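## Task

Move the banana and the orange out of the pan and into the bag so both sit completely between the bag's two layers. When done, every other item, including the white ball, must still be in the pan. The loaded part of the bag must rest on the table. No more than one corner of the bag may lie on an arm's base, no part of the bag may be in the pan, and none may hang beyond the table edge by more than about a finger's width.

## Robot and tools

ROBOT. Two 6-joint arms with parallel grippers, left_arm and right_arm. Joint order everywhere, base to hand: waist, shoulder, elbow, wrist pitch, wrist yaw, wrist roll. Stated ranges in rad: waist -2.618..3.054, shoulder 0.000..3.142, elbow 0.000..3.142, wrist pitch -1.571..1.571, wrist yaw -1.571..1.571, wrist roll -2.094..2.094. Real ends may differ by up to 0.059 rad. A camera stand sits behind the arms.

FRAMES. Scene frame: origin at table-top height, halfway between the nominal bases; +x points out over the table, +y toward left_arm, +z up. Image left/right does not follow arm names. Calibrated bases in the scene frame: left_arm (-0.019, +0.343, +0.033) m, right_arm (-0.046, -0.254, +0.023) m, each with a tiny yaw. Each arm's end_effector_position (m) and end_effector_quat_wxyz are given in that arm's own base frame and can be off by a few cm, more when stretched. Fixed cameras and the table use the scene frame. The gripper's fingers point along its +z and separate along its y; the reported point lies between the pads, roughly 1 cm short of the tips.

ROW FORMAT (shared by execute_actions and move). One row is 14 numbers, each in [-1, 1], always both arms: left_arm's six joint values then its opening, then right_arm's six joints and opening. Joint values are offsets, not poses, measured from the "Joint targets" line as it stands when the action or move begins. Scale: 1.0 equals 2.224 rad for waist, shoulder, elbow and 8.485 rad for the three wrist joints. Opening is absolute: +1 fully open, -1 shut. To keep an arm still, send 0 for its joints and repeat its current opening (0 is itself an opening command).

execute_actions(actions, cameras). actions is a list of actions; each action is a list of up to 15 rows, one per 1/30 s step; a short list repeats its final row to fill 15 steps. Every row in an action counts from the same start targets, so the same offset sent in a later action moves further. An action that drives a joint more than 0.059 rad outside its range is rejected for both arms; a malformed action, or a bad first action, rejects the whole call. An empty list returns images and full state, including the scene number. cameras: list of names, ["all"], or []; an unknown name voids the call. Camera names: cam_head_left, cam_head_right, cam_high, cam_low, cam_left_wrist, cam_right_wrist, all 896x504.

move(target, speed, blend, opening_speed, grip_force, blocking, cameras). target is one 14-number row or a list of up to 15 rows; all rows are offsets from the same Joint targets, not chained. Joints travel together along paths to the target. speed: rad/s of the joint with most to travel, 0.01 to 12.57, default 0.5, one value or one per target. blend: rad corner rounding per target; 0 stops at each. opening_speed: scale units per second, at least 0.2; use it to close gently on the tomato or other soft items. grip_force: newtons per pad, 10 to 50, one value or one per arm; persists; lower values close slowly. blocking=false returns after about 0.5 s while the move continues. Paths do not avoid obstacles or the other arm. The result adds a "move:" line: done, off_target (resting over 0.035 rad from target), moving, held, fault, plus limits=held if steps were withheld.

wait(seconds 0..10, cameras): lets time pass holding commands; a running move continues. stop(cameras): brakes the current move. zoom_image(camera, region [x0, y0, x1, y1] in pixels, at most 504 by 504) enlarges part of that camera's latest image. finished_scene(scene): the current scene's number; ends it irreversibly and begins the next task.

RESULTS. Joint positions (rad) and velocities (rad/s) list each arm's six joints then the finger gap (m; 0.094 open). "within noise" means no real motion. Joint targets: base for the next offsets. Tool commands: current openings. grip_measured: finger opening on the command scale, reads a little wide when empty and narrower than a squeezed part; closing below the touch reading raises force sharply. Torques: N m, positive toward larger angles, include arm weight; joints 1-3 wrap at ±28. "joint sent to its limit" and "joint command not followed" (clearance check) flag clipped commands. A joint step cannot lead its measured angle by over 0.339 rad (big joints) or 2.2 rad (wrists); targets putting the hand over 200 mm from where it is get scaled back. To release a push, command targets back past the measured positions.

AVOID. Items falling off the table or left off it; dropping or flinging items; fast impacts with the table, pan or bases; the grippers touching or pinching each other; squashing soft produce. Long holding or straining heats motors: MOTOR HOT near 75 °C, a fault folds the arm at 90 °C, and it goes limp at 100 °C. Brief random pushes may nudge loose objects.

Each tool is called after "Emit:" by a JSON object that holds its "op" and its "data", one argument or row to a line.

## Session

Emit:
{"op": "execute_actions", "data": {
  "actions": []
}}

Emit:
{"op": "zoom_image", "data": {
  "camera": "cam_high",
  "region": [300, 20, 640, 340]
}}

Emit:
{"op": "zoom_image", "data": {
  "camera": "cam_head_left",
  "region": [120, 160, 620, 440]
}}

Scene clock: 0.00 s.
left_arm: end_effector_position=(+0.3888, +0.0274, +0.0853) grip_measured=+1.000 end_effector_quat_wxyz=(+0.575, -0.073, +0.814, +0.044) | right_arm: end_effector_position=(+0.3941, -0.0220, +0.0992) grip_measured=+1.000 end_effector_quat_wxyz=(+0.573, +0.050, +0.817, -0.038)
Joint positions: left_arm=[0.002 1.556 0.34 0.871 -0.154 -0.07 0.094] | right_arm=[-0.004 1.493 0.384 0.758 0.117 0.037 0.094]
Joint velocities: within noise
Joint torques (N m): no reading
Heat: left arm: 25 °C; right arm: 29 °C.
Joint targets: left_arm=[0.002 1.552 0.344 0.866 -0.154 -0.070] | right_arm=[-0.004 1.484 0.395 0.771 0.117 0.037]
Tool commands: left_gripper/opening=+1.0 right_gripper/opening=+1.0

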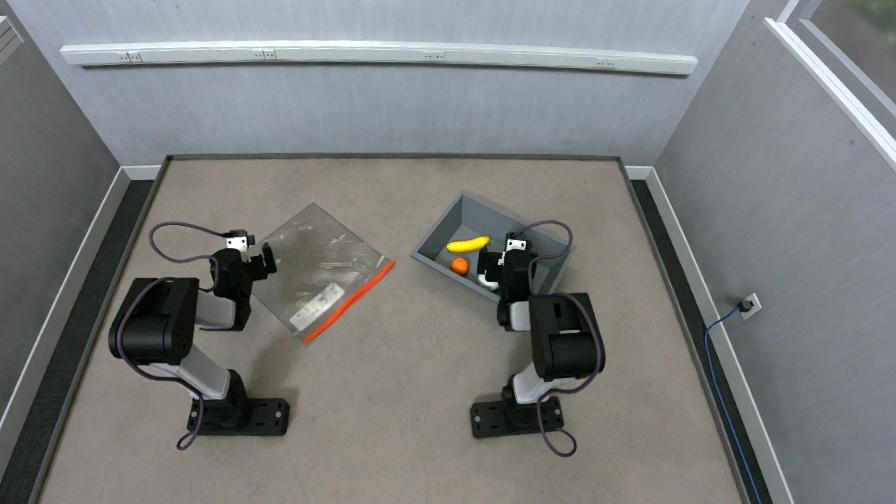

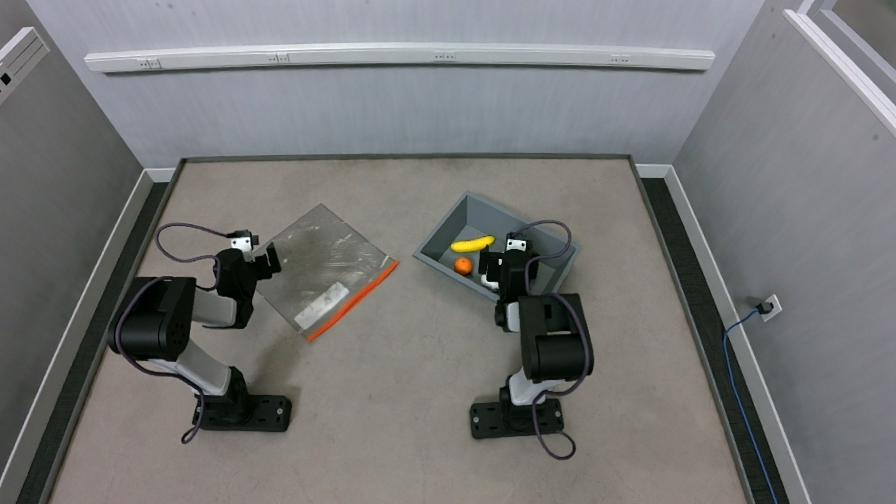

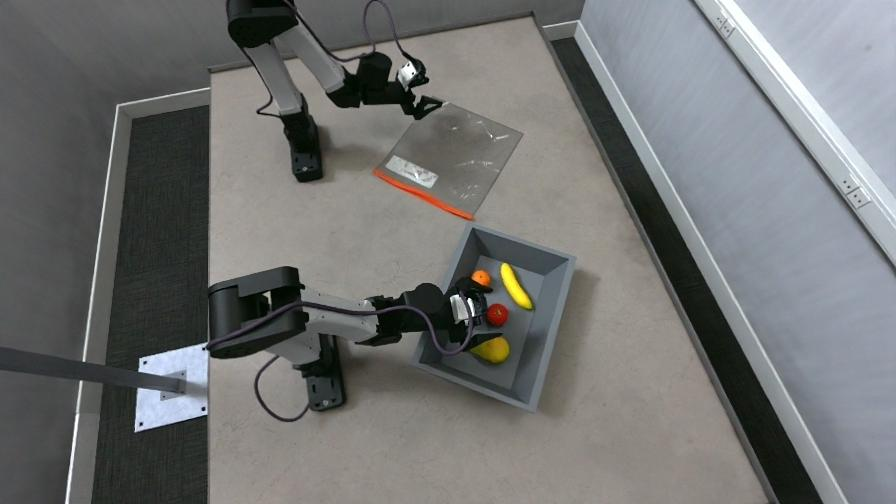

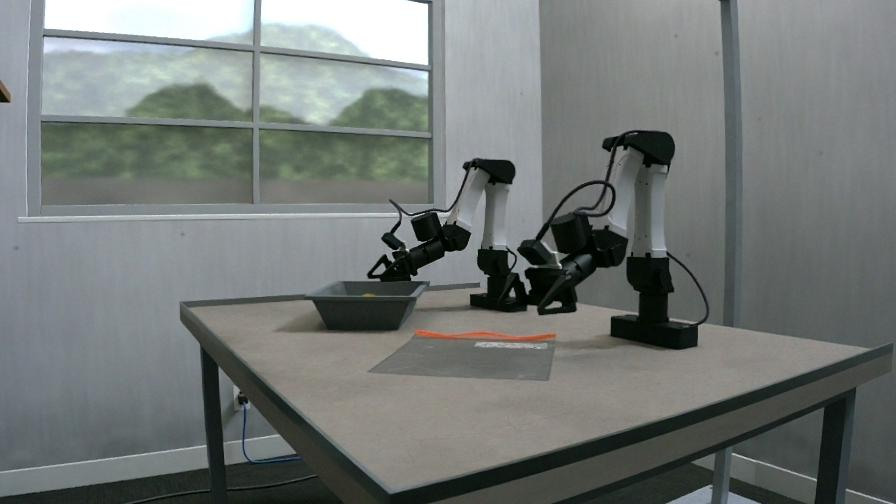

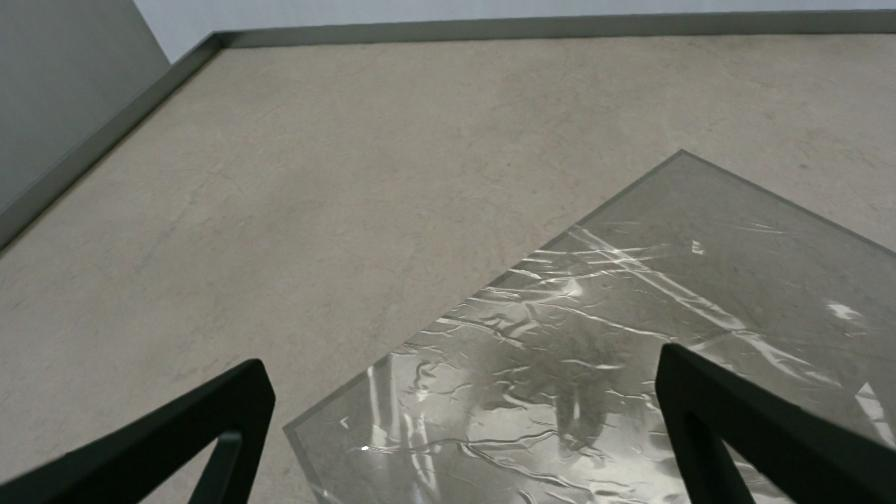

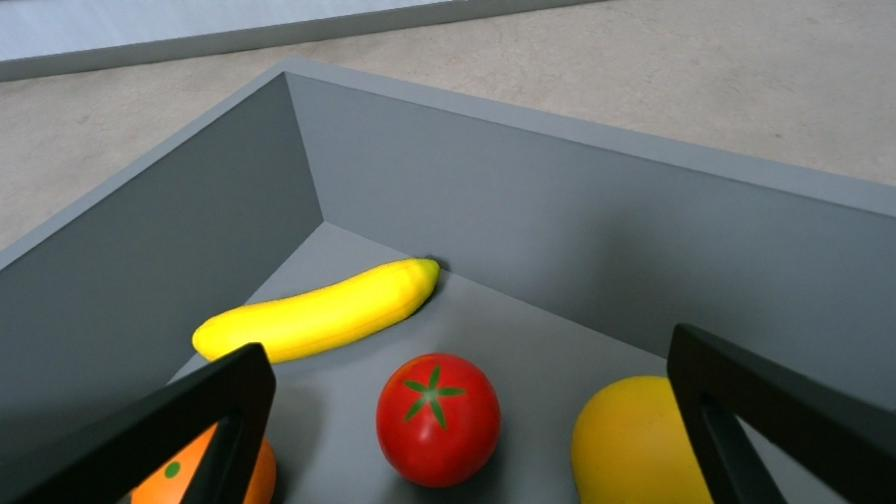

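Scaled by 1.482 from the camera's 896x504 image, which has a finer 1280x720 frame.

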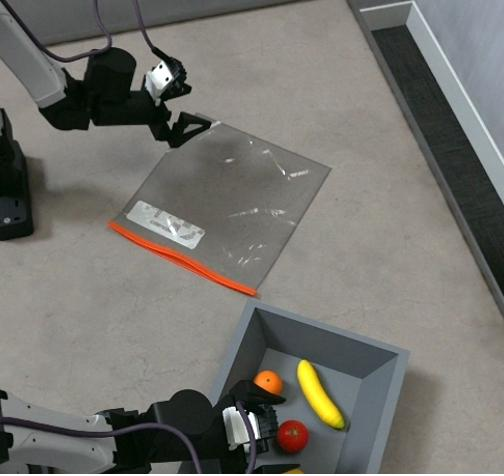

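Scaled by 1.008 from the camera's 896x504 image, which has a finer 1280x720 frame.

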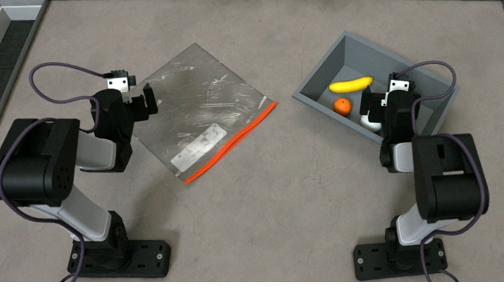

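Emit:
{"op": "move", "data": {
  "target": [-0.3529, -0.1812, 0.2032, -0.1748, 0.0182, 0.0083, 1, 0,0,0,0,0,0,1],
  "speed": 0.8,
  "cameras": ["cam_left_wrist","cam_high","cam_low","cam_head_left"]
}}

Emit:
{"op": "zoom_image", "data": {
  "camera": "cam_high",
  "region": [340, 90, 560, 250]
}}

Emit:
{"op": "zoom_image", "data": {
  "camera": "cam_left_wrist",
  "region": [200, 100, 704, 504]
}}

Scene clock: 4.10 s.
left_arm: end_effector_position=(+0.2162, -0.2092, +0.1121) grip_measured=+1.000 end_effector_quat_wxyz=(+0.268, +0.356, +0.889, -0.104) | right_arm: end_effector_position=(+0.3941, -0.0220, +0.0992) grip_measured=+1.000 end_effector_quat_wxyz=(+0.573, +0.050, +0.817, -0.038)
Joint positions: left_arm=[-0.778 1.161 0.775 -0.602 -0.015 -0.01 0.094] | right_arm=[-0.004 1.493 0.384 0.758 0.117 0.037 0.094]
Joint torques (N m): left_arm=[-0.21 -4.26 10.13 1.48 0.15 0.07] | right_arm=[0.05 -5.67 6.65 2.05 0 0.04]
Heat: left arm: 26 °C; right arm: 29 °C.
Joint targets: left_arm=[-0.783 1.150 0.796 -0.617 0.000 0.001] | right_arm=[-0.004 1.484 0.395 0.771 0.117 0.037]
move: done
Images, in order (width x height): cam_head_left 896x504, cam_high 896x504, cam_low 896x504, cam_left_wrist 896x504.

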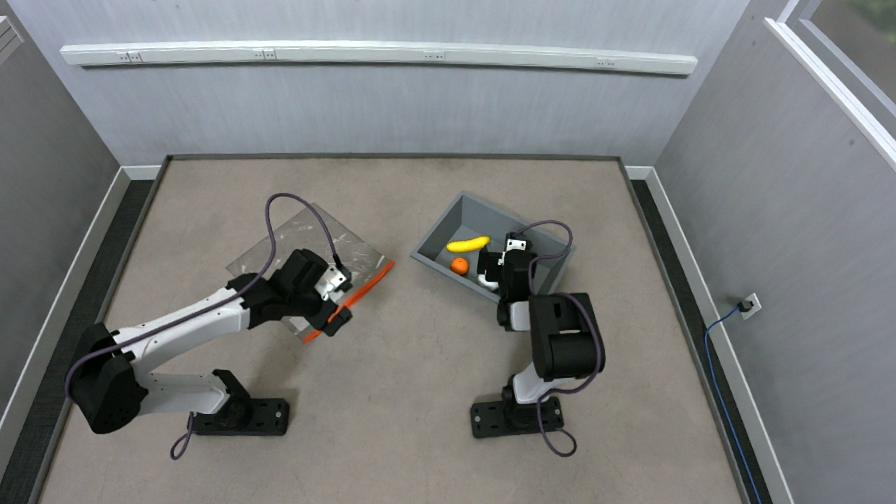

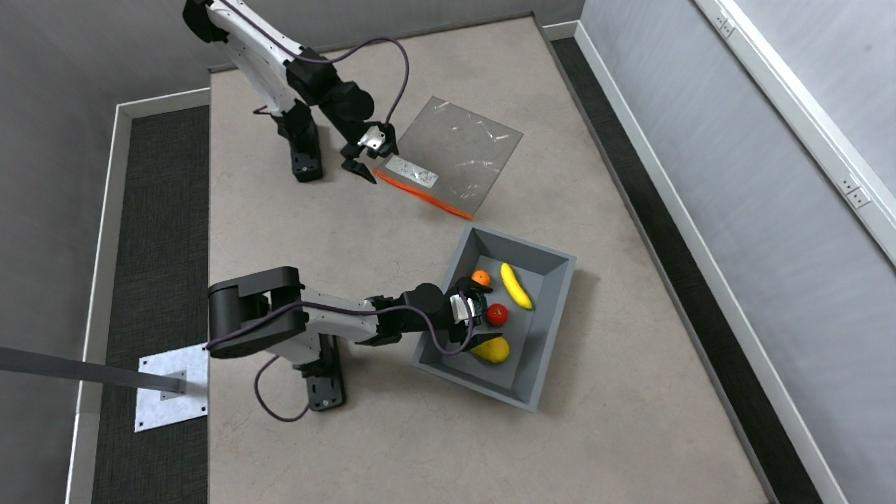

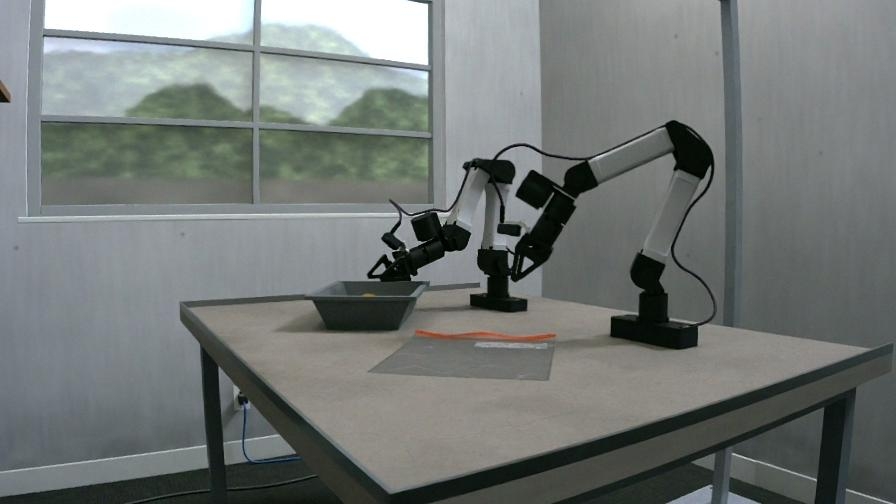

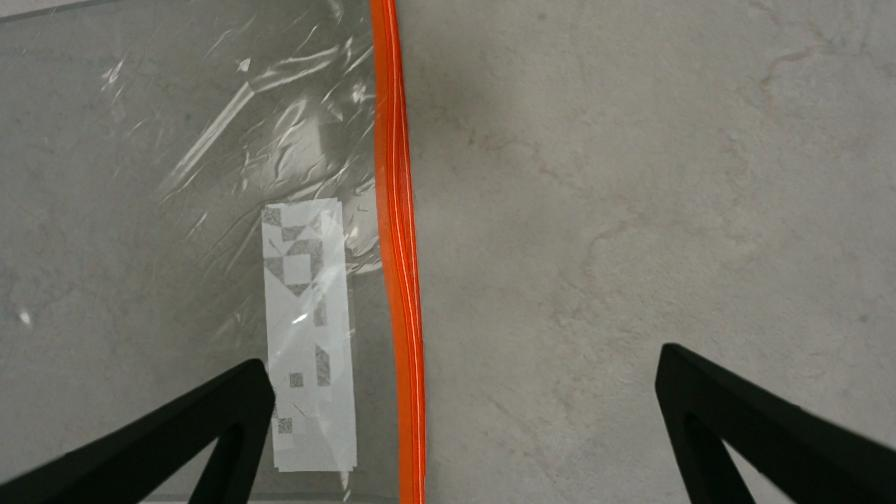

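Scaled by 2.291 from the camera's 896x504 image, which has a finer 1280x720 frame.

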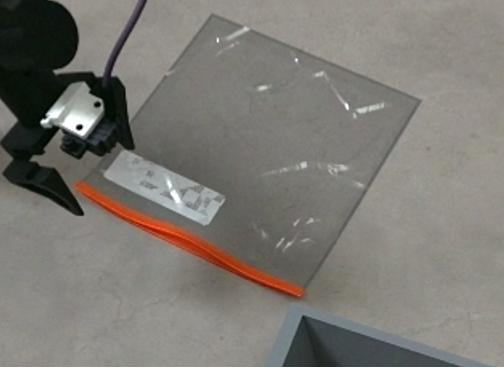

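Scaled by 1.000.

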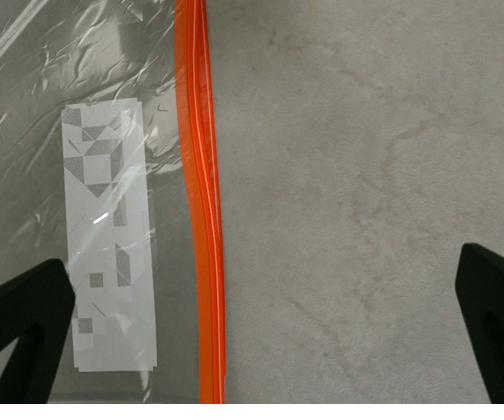

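Emit:
{"op": "zoom_image", "data": {
  "camera": "cam_low",
  "region": [360, 300, 600, 400]
}}

Emit:
{"op": "zoom_image", "data": {
  "camera": "cam_left_wrist",
  "region": [330, 0, 480, 150]
}}

Emit:
{"op": "zoom_image", "data": {
  "camera": "cam_left_wrist",
  "region": [330, 130, 480, 280]
}}

Emit:
{"op": "zoom_image", "data": {
  "camera": "cam_left_wrist",
  "region": [340, 354, 490, 504]
}}

Scaled by 2.100 from the camera's 896x504 image, which has a finer 1280x720 frame.

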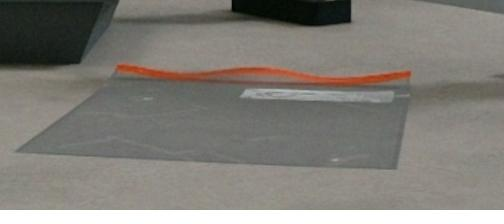

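Scaled by 3.360 from the camera's 896x504 image, which has a finer 1280x720 frame.

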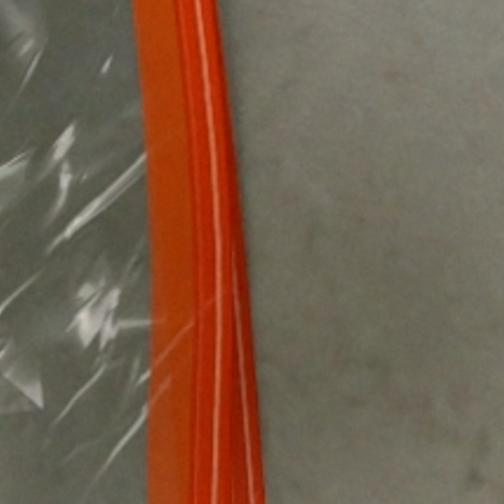

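Scaled by 3.360 from the camera's 896x504 image, which has a finer 1280x720 frame.

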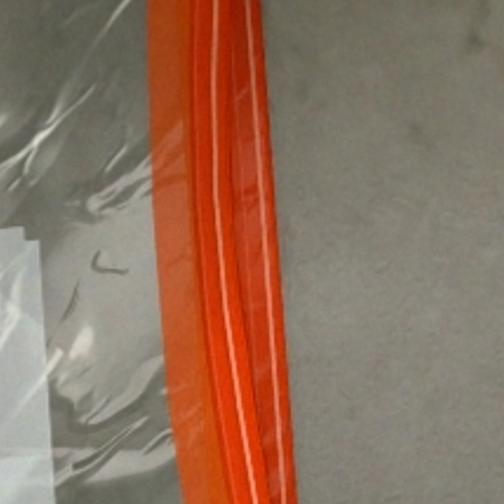

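Scaled by 3.360 from the camera's 896x504 image, which has a finer 1280x720 frame.

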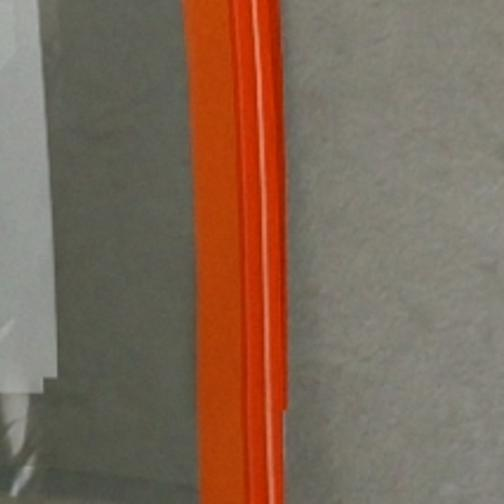

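Emit:
{"op": "move", "data": {
  "target": [0.0321, 0.2360, 0.0844, 0.0136, 0.0, 0.0, 0.28, 0,0,0,0,0,0,1],
  "speed": 0.5,
  "cameras": ["cam_left_wrist","cam_low"]
}}

Emit:
{"op": "zoom_image", "data": {
  "camera": "cam_low",
  "region": [400, 260, 560, 380]
}}

Scene clock: 8.70 s.
left_arm: end_effector_position=(+0.2709, -0.2335, +0.0319) grip_measured=+0.282 end_effector_quat_wxyz=(+0.169, +0.340, +0.923, -0.057) | right_arm: end_effector_position=(+0.3941, -0.0220, +0.0992) grip_measured=+1.000 end_effector_quat_wxyz=(+0.573, +0.050, +0.817, -0.038)
Joint positions: left_arm=[-0.719 1.664 0.963 -0.51 -0.015 -0.01 0.06] | right_arm=[-0.004 1.493 0.384 0.758 0.117 0.037 0.094]
Joint torques (N m): left_arm=[0.75 -6.28 9.14 1.33 0.15 0.06] | right_arm=[0.03 -5.65 6.65 2.05 0.01 0.04]
Heat: left arm: 27 °C; right arm: 29 °C.
Joint targets: left_arm=[-0.712 1.674 0.984 -0.501 0.000 0.001] | right_arm=[-0.004 1.484 0.395 0.771 0.117 0.037]
move: done
Images, in order (width x height): cam_low 896x504, cam_left_wrist 896x504.

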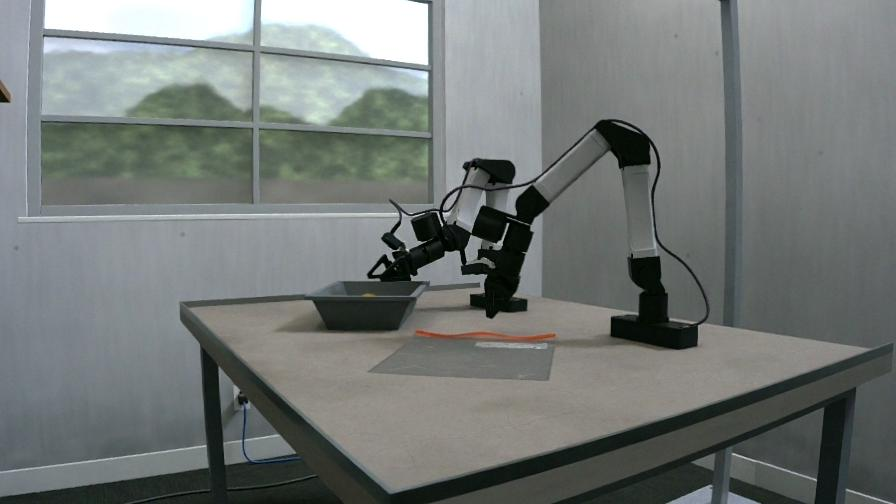

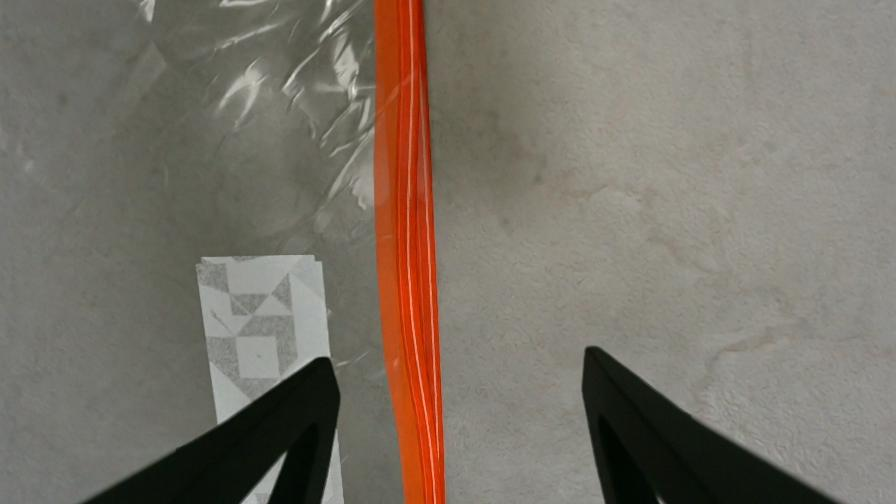

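Scaled by 3.150 from the camera's 896x504 image, which has a finer 1280x720 frame.

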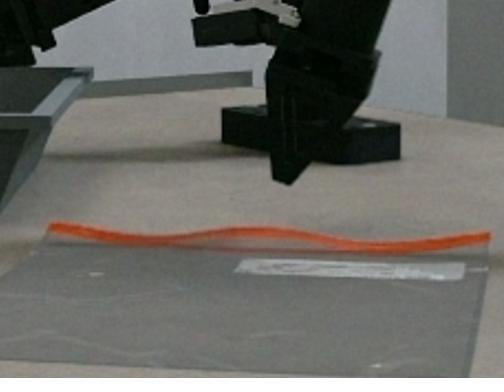

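Emit:
{"op": "execute_actions", "data": {
  "actions": [],
  "cameras": ["cam_left_wrist","cam_low","cam_head_left","cam_high","cam_right_wrist"]
}}

Emit:
{"op": "zoom_image", "data": {
  "camera": "cam_low",
  "region": [380, 240, 600, 380]
}}

Emit:
{"op": "zoom_image", "data": {
  "camera": "cam_left_wrist",
  "region": [250, 100, 650, 400]
}}

Scene clock: 10.53 s.
left_arm: end_effector_position=(+0.2709, -0.2335, +0.0319) grip_measured=+0.282 end_effector_quat_wxyz=(+0.169, +0.340, +0.923, -0.057) | right_arm: end_effector_position=(+0.3941, -0.0220, +0.0992) grip_measured=+1.000 end_effector_quat_wxyz=(+0.573, +0.050, +0.817, -0.038)
Joint positions: left_arm=[-0.719 1.664 0.963 -0.51 -0.015 -0.01 0.06] | right_arm=[-0.004 1.493 0.384 0.758 0.117 0.037 0.094]
Joint velocities: within noise
Joint torques (N m): left_arm=[0.75 -6.24 9.16 1.32 0.16 0.06] | right_arm=[0.03 -5.65 6.65 2.05 0.01 0.04]
Heat: left arm: 27 °C; right arm: 30 °C.
Joint targets: left_arm=[-0.712 1.674 0.984 -0.501 0.000 0.001] | right_arm=[-0.004 1.484 0.395 0.771 0.117 0.037]
Tool commands: left_gripper/opening=+0.28 right_gripper/opening=+1.0
Images, in order (width x height): cam_head_left 896x504, cam_high 896x504, cam_low 896x504, cam_left_wrist 896x504, cam_right_wrist 896x504.

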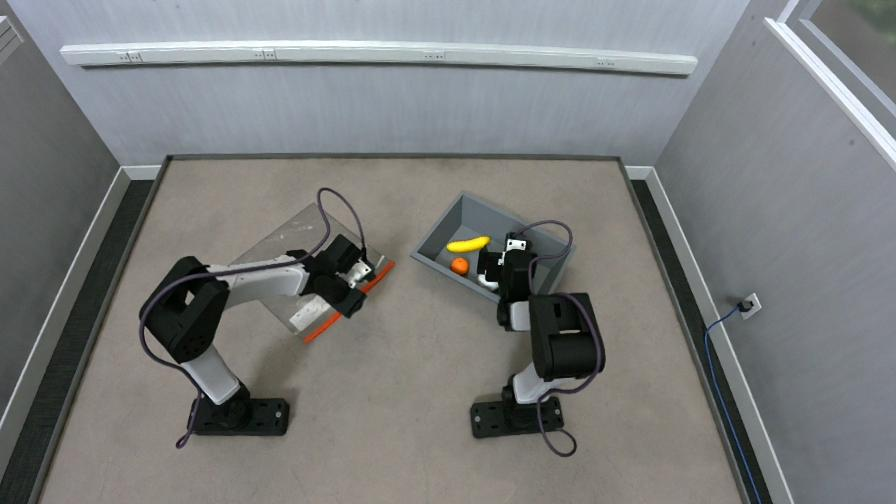

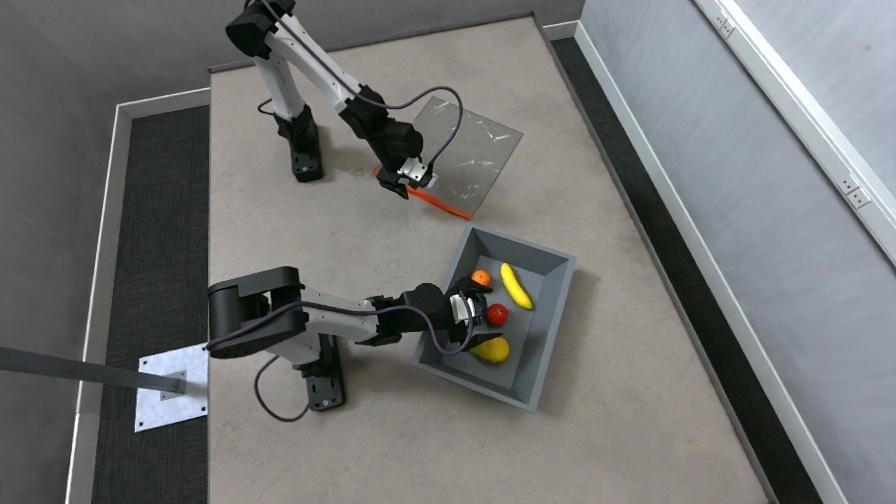

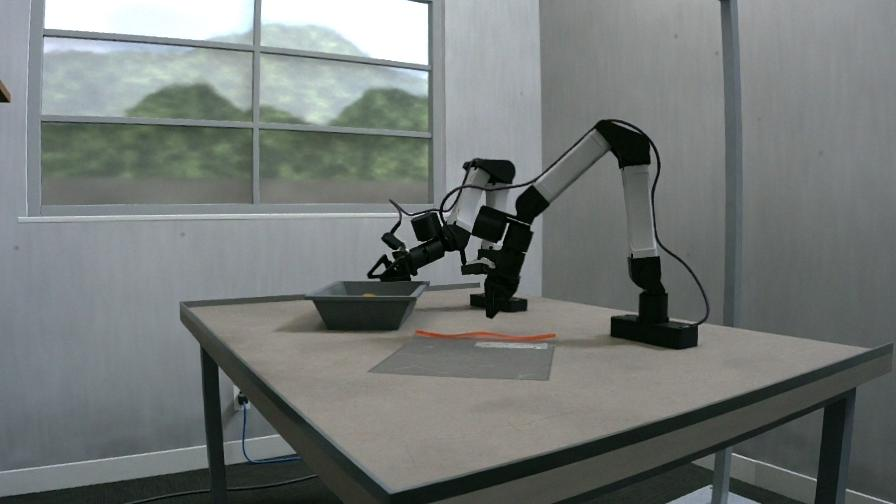

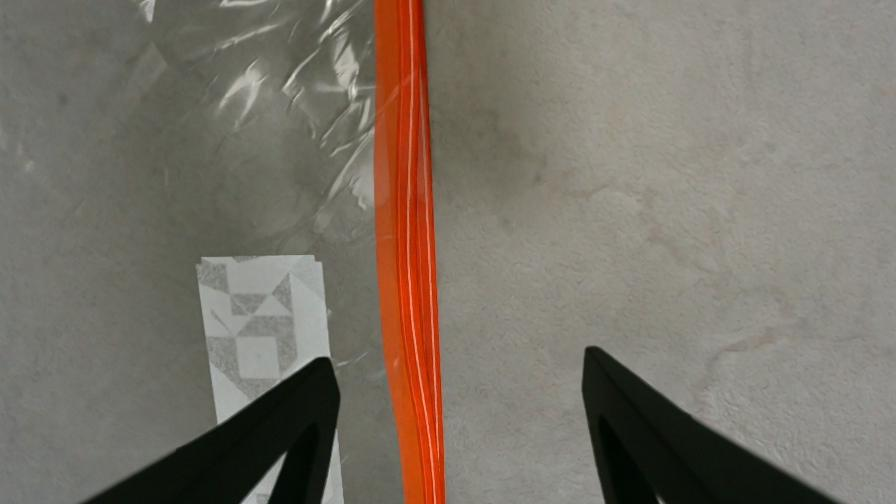

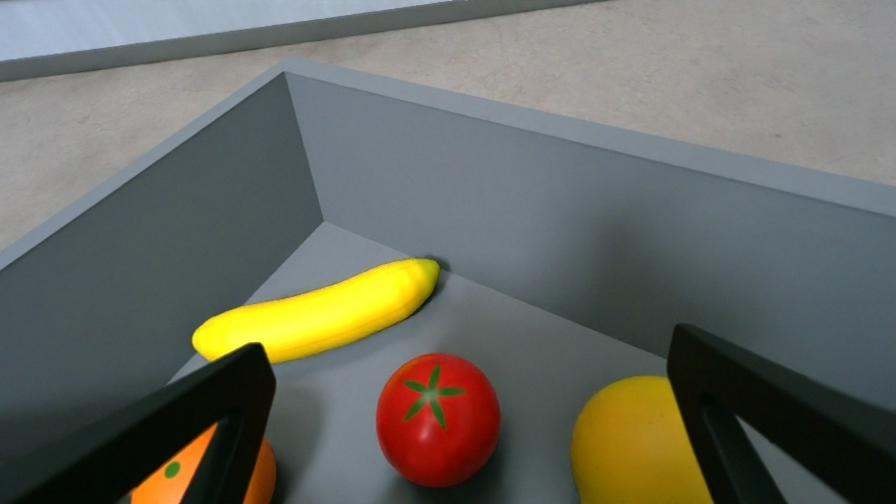

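Scaled by 2.291 from the camera's 896x504 image, which has a finer 1280x720 frame.

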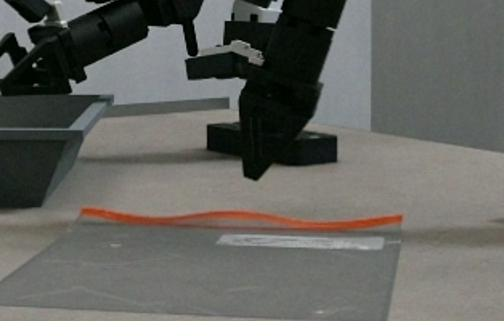

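Scaled by 1.260 from the camera's 896x504 image, which has a finer 1280x720 frame.

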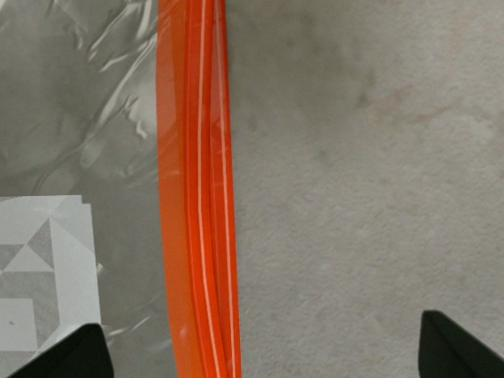

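Emit:
{"op": "move", "data": {
  "target": [0.0166,0.0297,-0.0504,0.0172,0,0,0.28,0,0,0,0,0,0,1],
  "speed": 0.3,
  "cameras": ["cam_left_wrist","cam_low"]
}}

Emit:
{"op": "zoom_image", "data": {
  "camera": "cam_low",
  "region": [400, 280, 580, 380]
}}

Scene clock: 13.17 s.
left_arm: end_effector_position=(+0.2771, -0.2216, -0.0027) grip_measured=+0.282 end_effector_quat_wxyz=(+0.169, +0.323, +0.930, -0.053) | right_arm: end_effector_position=(+0.3941, -0.0220, +0.0992) grip_measured=+1.000 end_effector_quat_wxyz=(+0.573, +0.050, +0.817, -0.038)
Joint positions: left_arm=[-0.682 1.729 0.879 -0.365 -0.014 -0.01 0.06] | right_arm=[-0.004 1.493 0.384 0.758 0.117 0.037 0.094]
Joint torques (N m): left_arm=[0.72 -6.3 5.89 1.31 0.14 0.05] | right_arm=[0.05 -5.64 6.64 2.05 0 0.04]
Heat: left arm: 28 °C; right arm: 30 °C.
Joint targets: left_arm=[-0.675 1.740 0.872 -0.355 0.000 0.001] | right_arm=[-0.004 1.484 0.395 0.771 0.117 0.037]
move: done
Images, in order (width x height): cam_low 896x504, cam_left_wrist 896x504.

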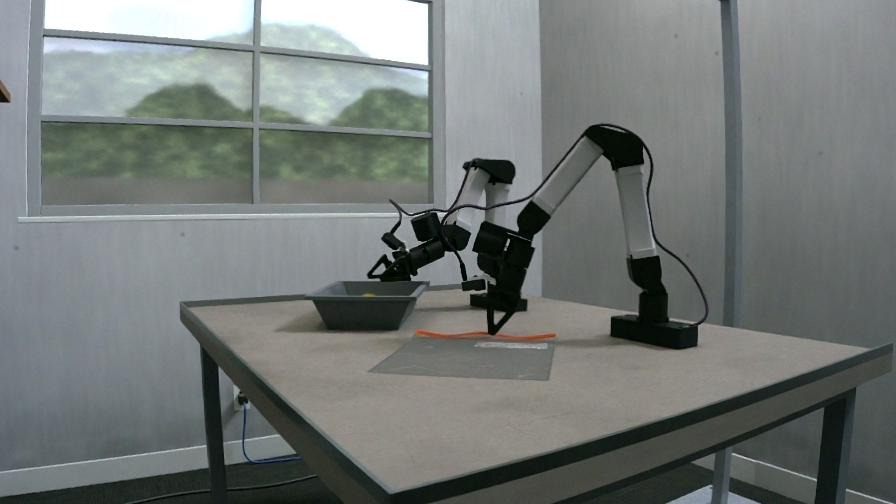

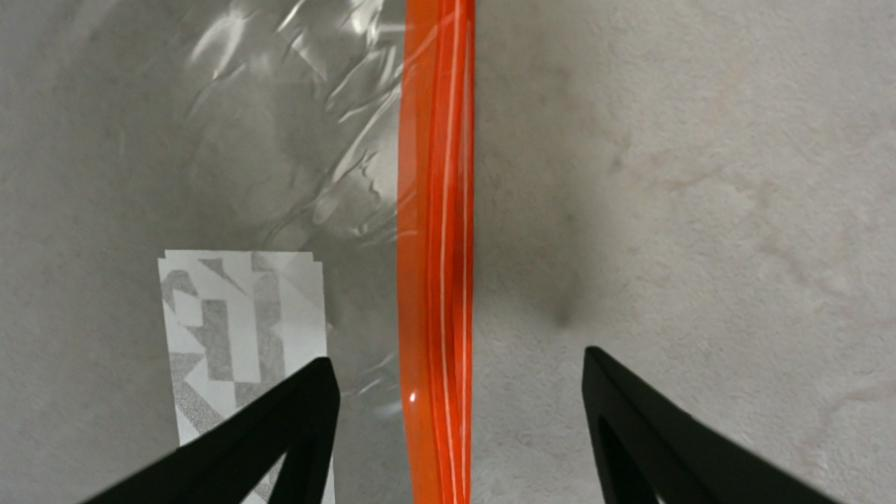

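Scaled by 2.800 from the camera's 896x504 image, which has a finer 1280x720 frame.

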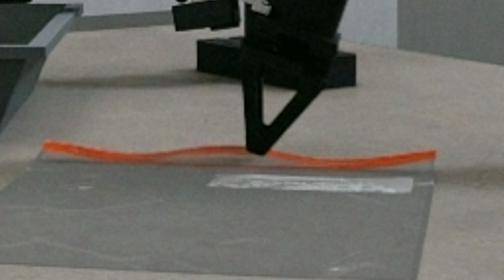

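Emit:
{"op": "move", "data": {
  "target": [0,0.0079,-0.0056,0.0035,0,0,0.28,0,0,0,0,0,0,1],
  "speed": 0.3,
  "cameras": ["cam_left_wrist","cam_low"]
}}

Emit:
{"op": "zoom_image", "data": {
  "camera": "cam_low",
  "region": [440, 300, 540, 360]
}}

Scene clock: 14.53 s.
left_arm: end_effector_position=(+0.2780, -0.2223, -0.0081) grip_measured=+0.282 end_effector_quat_wxyz=(+0.171, +0.323, +0.929, -0.054) | right_arm: end_effector_position=(+0.3941, -0.0220, +0.0992) grip_measured=+1.000 end_effector_quat_wxyz=(+0.573, +0.050, +0.817, -0.038)
Joint positions: left_arm=[-0.682 1.744 0.869 -0.335 -0.014 -0.01 0.06] | right_arm=[-0.004 1.493 0.384 0.758 0.117 0.037 0.094]
Joint torques (N m): left_arm=[0.69 -6.13 5.57 1.35 0.14 0.06] | right_arm=[0.03 -5.65 6.65 2.04 0 0.04]
Heat: left arm: 28 °C; right arm: 30 °C.
Joint targets: left_arm=[-0.675 1.758 0.859 -0.326 0.000 0.001] | right_arm=[-0.004 1.484 0.395 0.771 0.117 0.037]
move: done
Images, in order (width x height): cam_low 896x504, cam_left_wrist 896x504.

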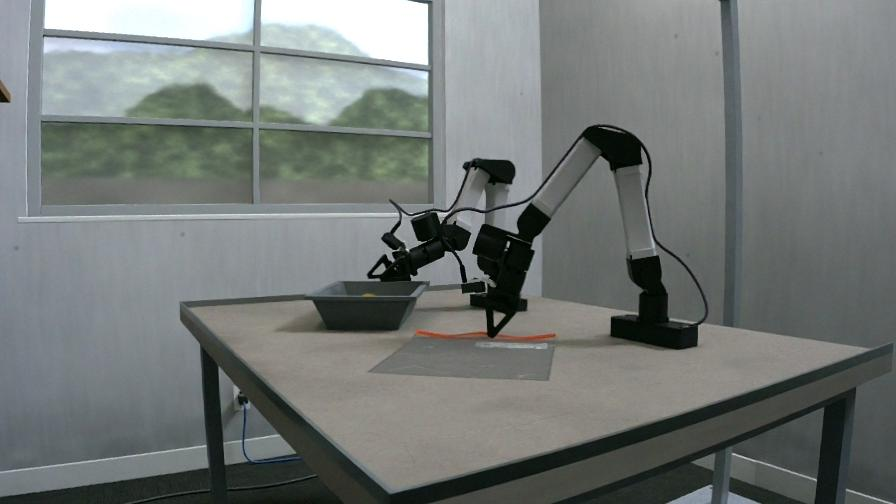

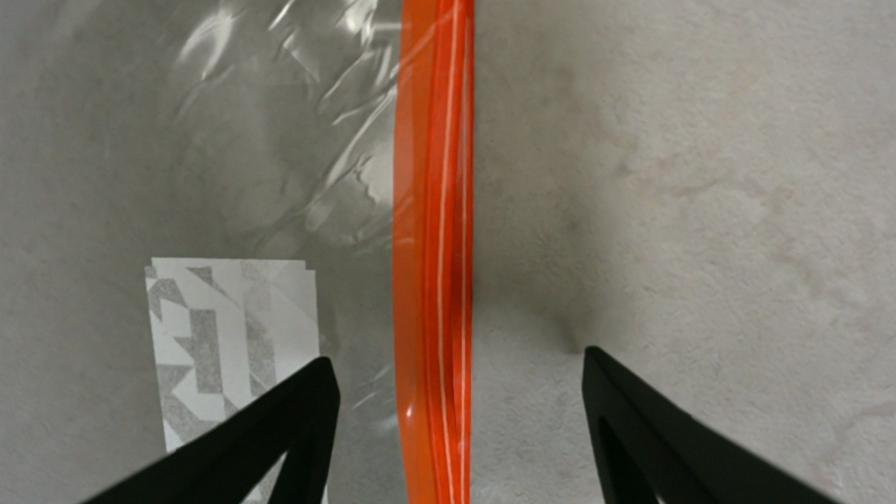

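Scaled by 5.040 from the camera's 896x504 image, which has a finer 1280x720 frame.

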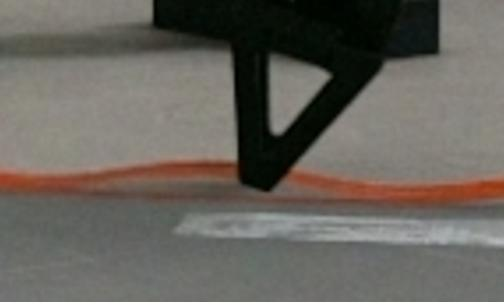

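Emit:
{"op": "move", "data": {
  "target": [0.0112,0.0243,0.0279,0.0033,0,0,0.28,0,0,0,0,0,0,1],
  "speed": 0.2,
  "cameras": ["cam_left_wrist","cam_low"]
}}

Emit:
{"op": "zoom_image", "data": {
  "camera": "cam_low",
  "region": [440, 300, 540, 360]
}}

Scene clock: 16.17 s.
left_arm: end_effector_position=(+0.2936, -0.2236, -0.0137) grip_measured=+0.281 end_effector_quat_wxyz=(+0.176, +0.311, +0.932, -0.054) | right_arm: end_effector_position=(+0.3941, -0.0220, +0.0992) grip_measured=+1.000 end_effector_quat_wxyz=(+0.573, +0.050, +0.817, -0.038)
Joint positions: left_arm=[-0.657 1.796 0.903 -0.307 -0.013 -0.01 0.06] | right_arm=[-0.004 1.493 0.384 0.758 0.117 0.037 0.094]
Joint torques (N m): left_arm=[0.76 -6.42 8.27 1.35 0.12 0.06] | right_arm=[0.03 -5.67 6.67 2.05 0 0.04]
Heat: left arm: 28 °C; right arm: 30 °C.
Joint targets: left_arm=[-0.650 1.812 0.922 -0.298 0.000 0.001] | right_arm=[-0.004 1.484 0.395 0.771 0.117 0.037]
move: done
Images, in order (width x height): cam_low 896x504, cam_left_wrist 896x504.

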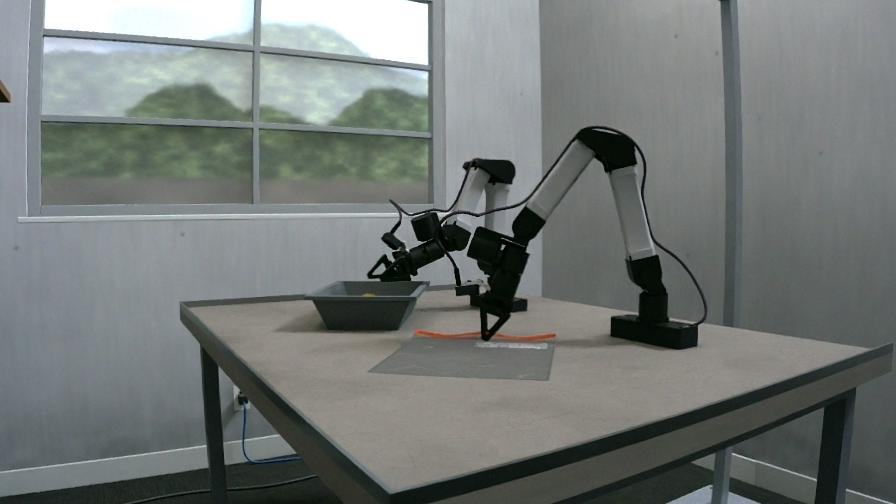

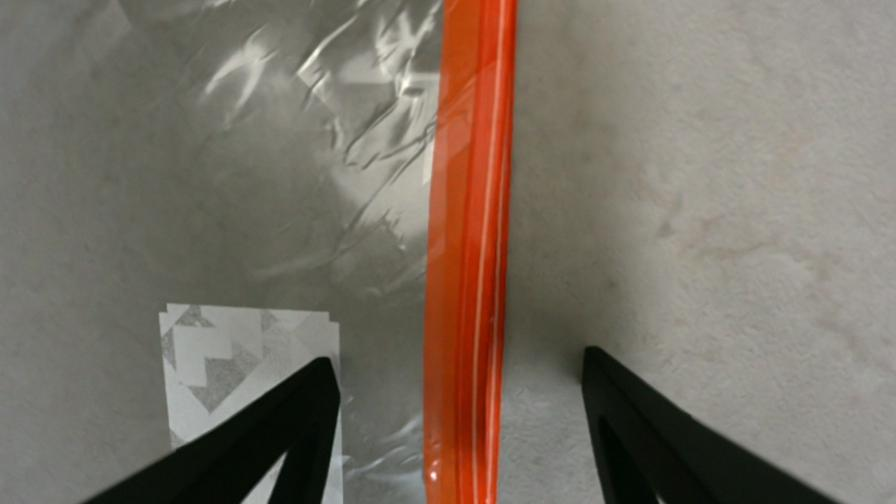

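Scaled by 5.040 from the camera's 896x504 image, which has a finer 1280x720 frame.

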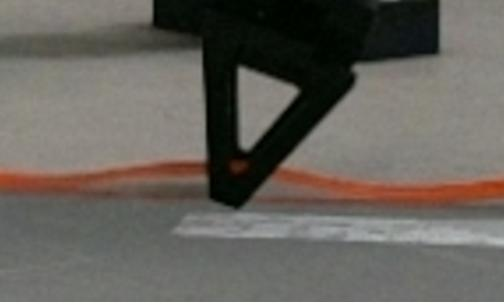

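Emit:
{"op": "move", "data": {
  "target": [0,0,0,0,0,0,-0.7,0,0,0,0,0,0,1],
  "opening_speed": 0.5,
  "cameras": ["cam_left_wrist","cam_low"]
}}

Emit:
{"op": "zoom_image", "data": {
  "camera": "cam_low",
  "region": [440, 300, 540, 360]
}}

Emit:
{"op": "zoom_image", "data": {
  "camera": "cam_left_wrist",
  "region": [320, 200, 600, 504]
}}

Scene clock: 18.80 s.
left_arm: end_effector_position=(+0.2937, -0.2236, -0.0136) grip_measured=-0.698 end_effector_quat_wxyz=(+0.176, +0.311, +0.932, -0.054) | right_arm: end_effector_position=(+0.3941, -0.0220, +0.0992) grip_measured=+1.000 end_effector_quat_wxyz=(+0.573, +0.050, +0.817, -0.038)
Joint positions: left_arm=[-0.657 1.796 0.903 -0.307 -0.013 -0.01 0.014] | right_arm=[-0.004 1.493 0.384 0.758 0.117 0.037 0.094]
Joint torques (N m): left_arm=[0.75 -6.46 8.27 1.34 0.12 0.04] | right_arm=[0.03 -5.67 6.65 2.05 0 0.04]
Heat: left arm: 28 °C; right arm: 30 °C.
Joint targets: left_arm=[-0.650 1.812 0.922 -0.298 0.000 0.001] | right_arm=[-0.004 1.484 0.395 0.771 0.117 0.037]
move: done
Images, in order (width x height): cam_low 896x504, cam_left_wrist 896x504.

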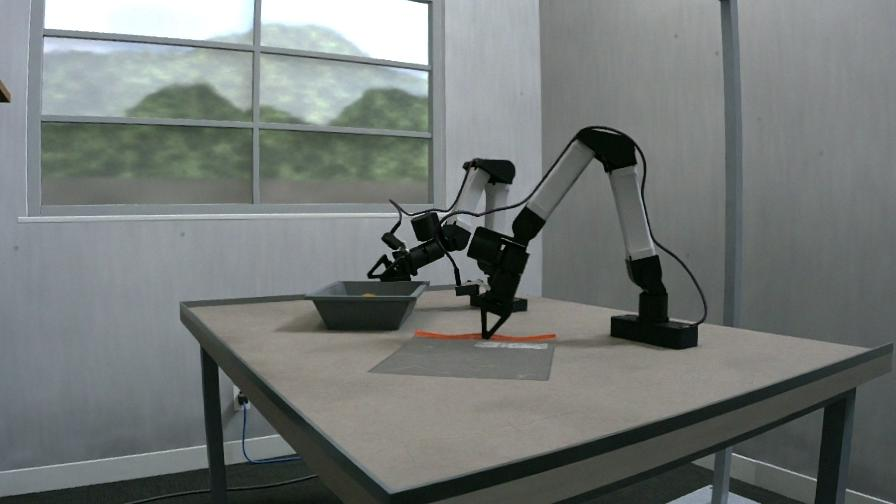

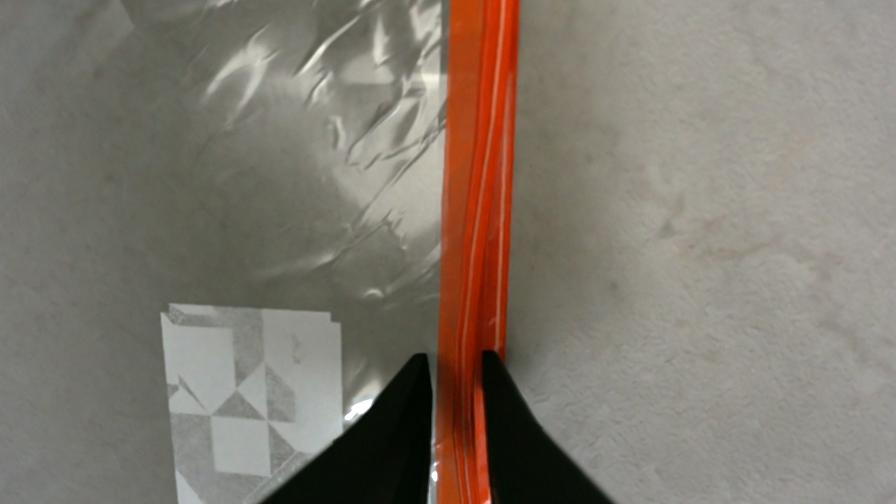

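Scaled by 5.040 from the camera's 896x504 image, which has a finer 1280x720 frame.

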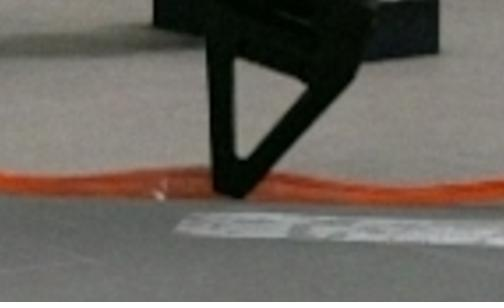

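Scaled by 1.658 from the camera's 896x504 image, which has a finer 1280x720 frame.

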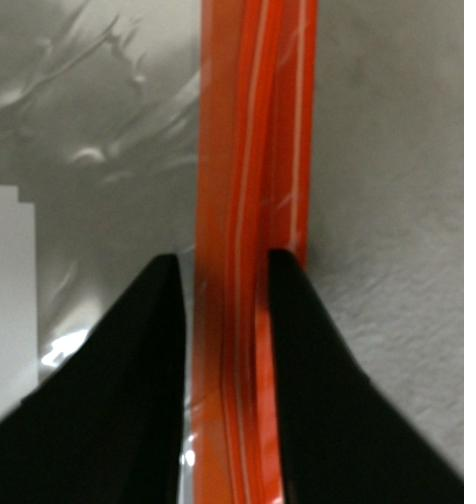

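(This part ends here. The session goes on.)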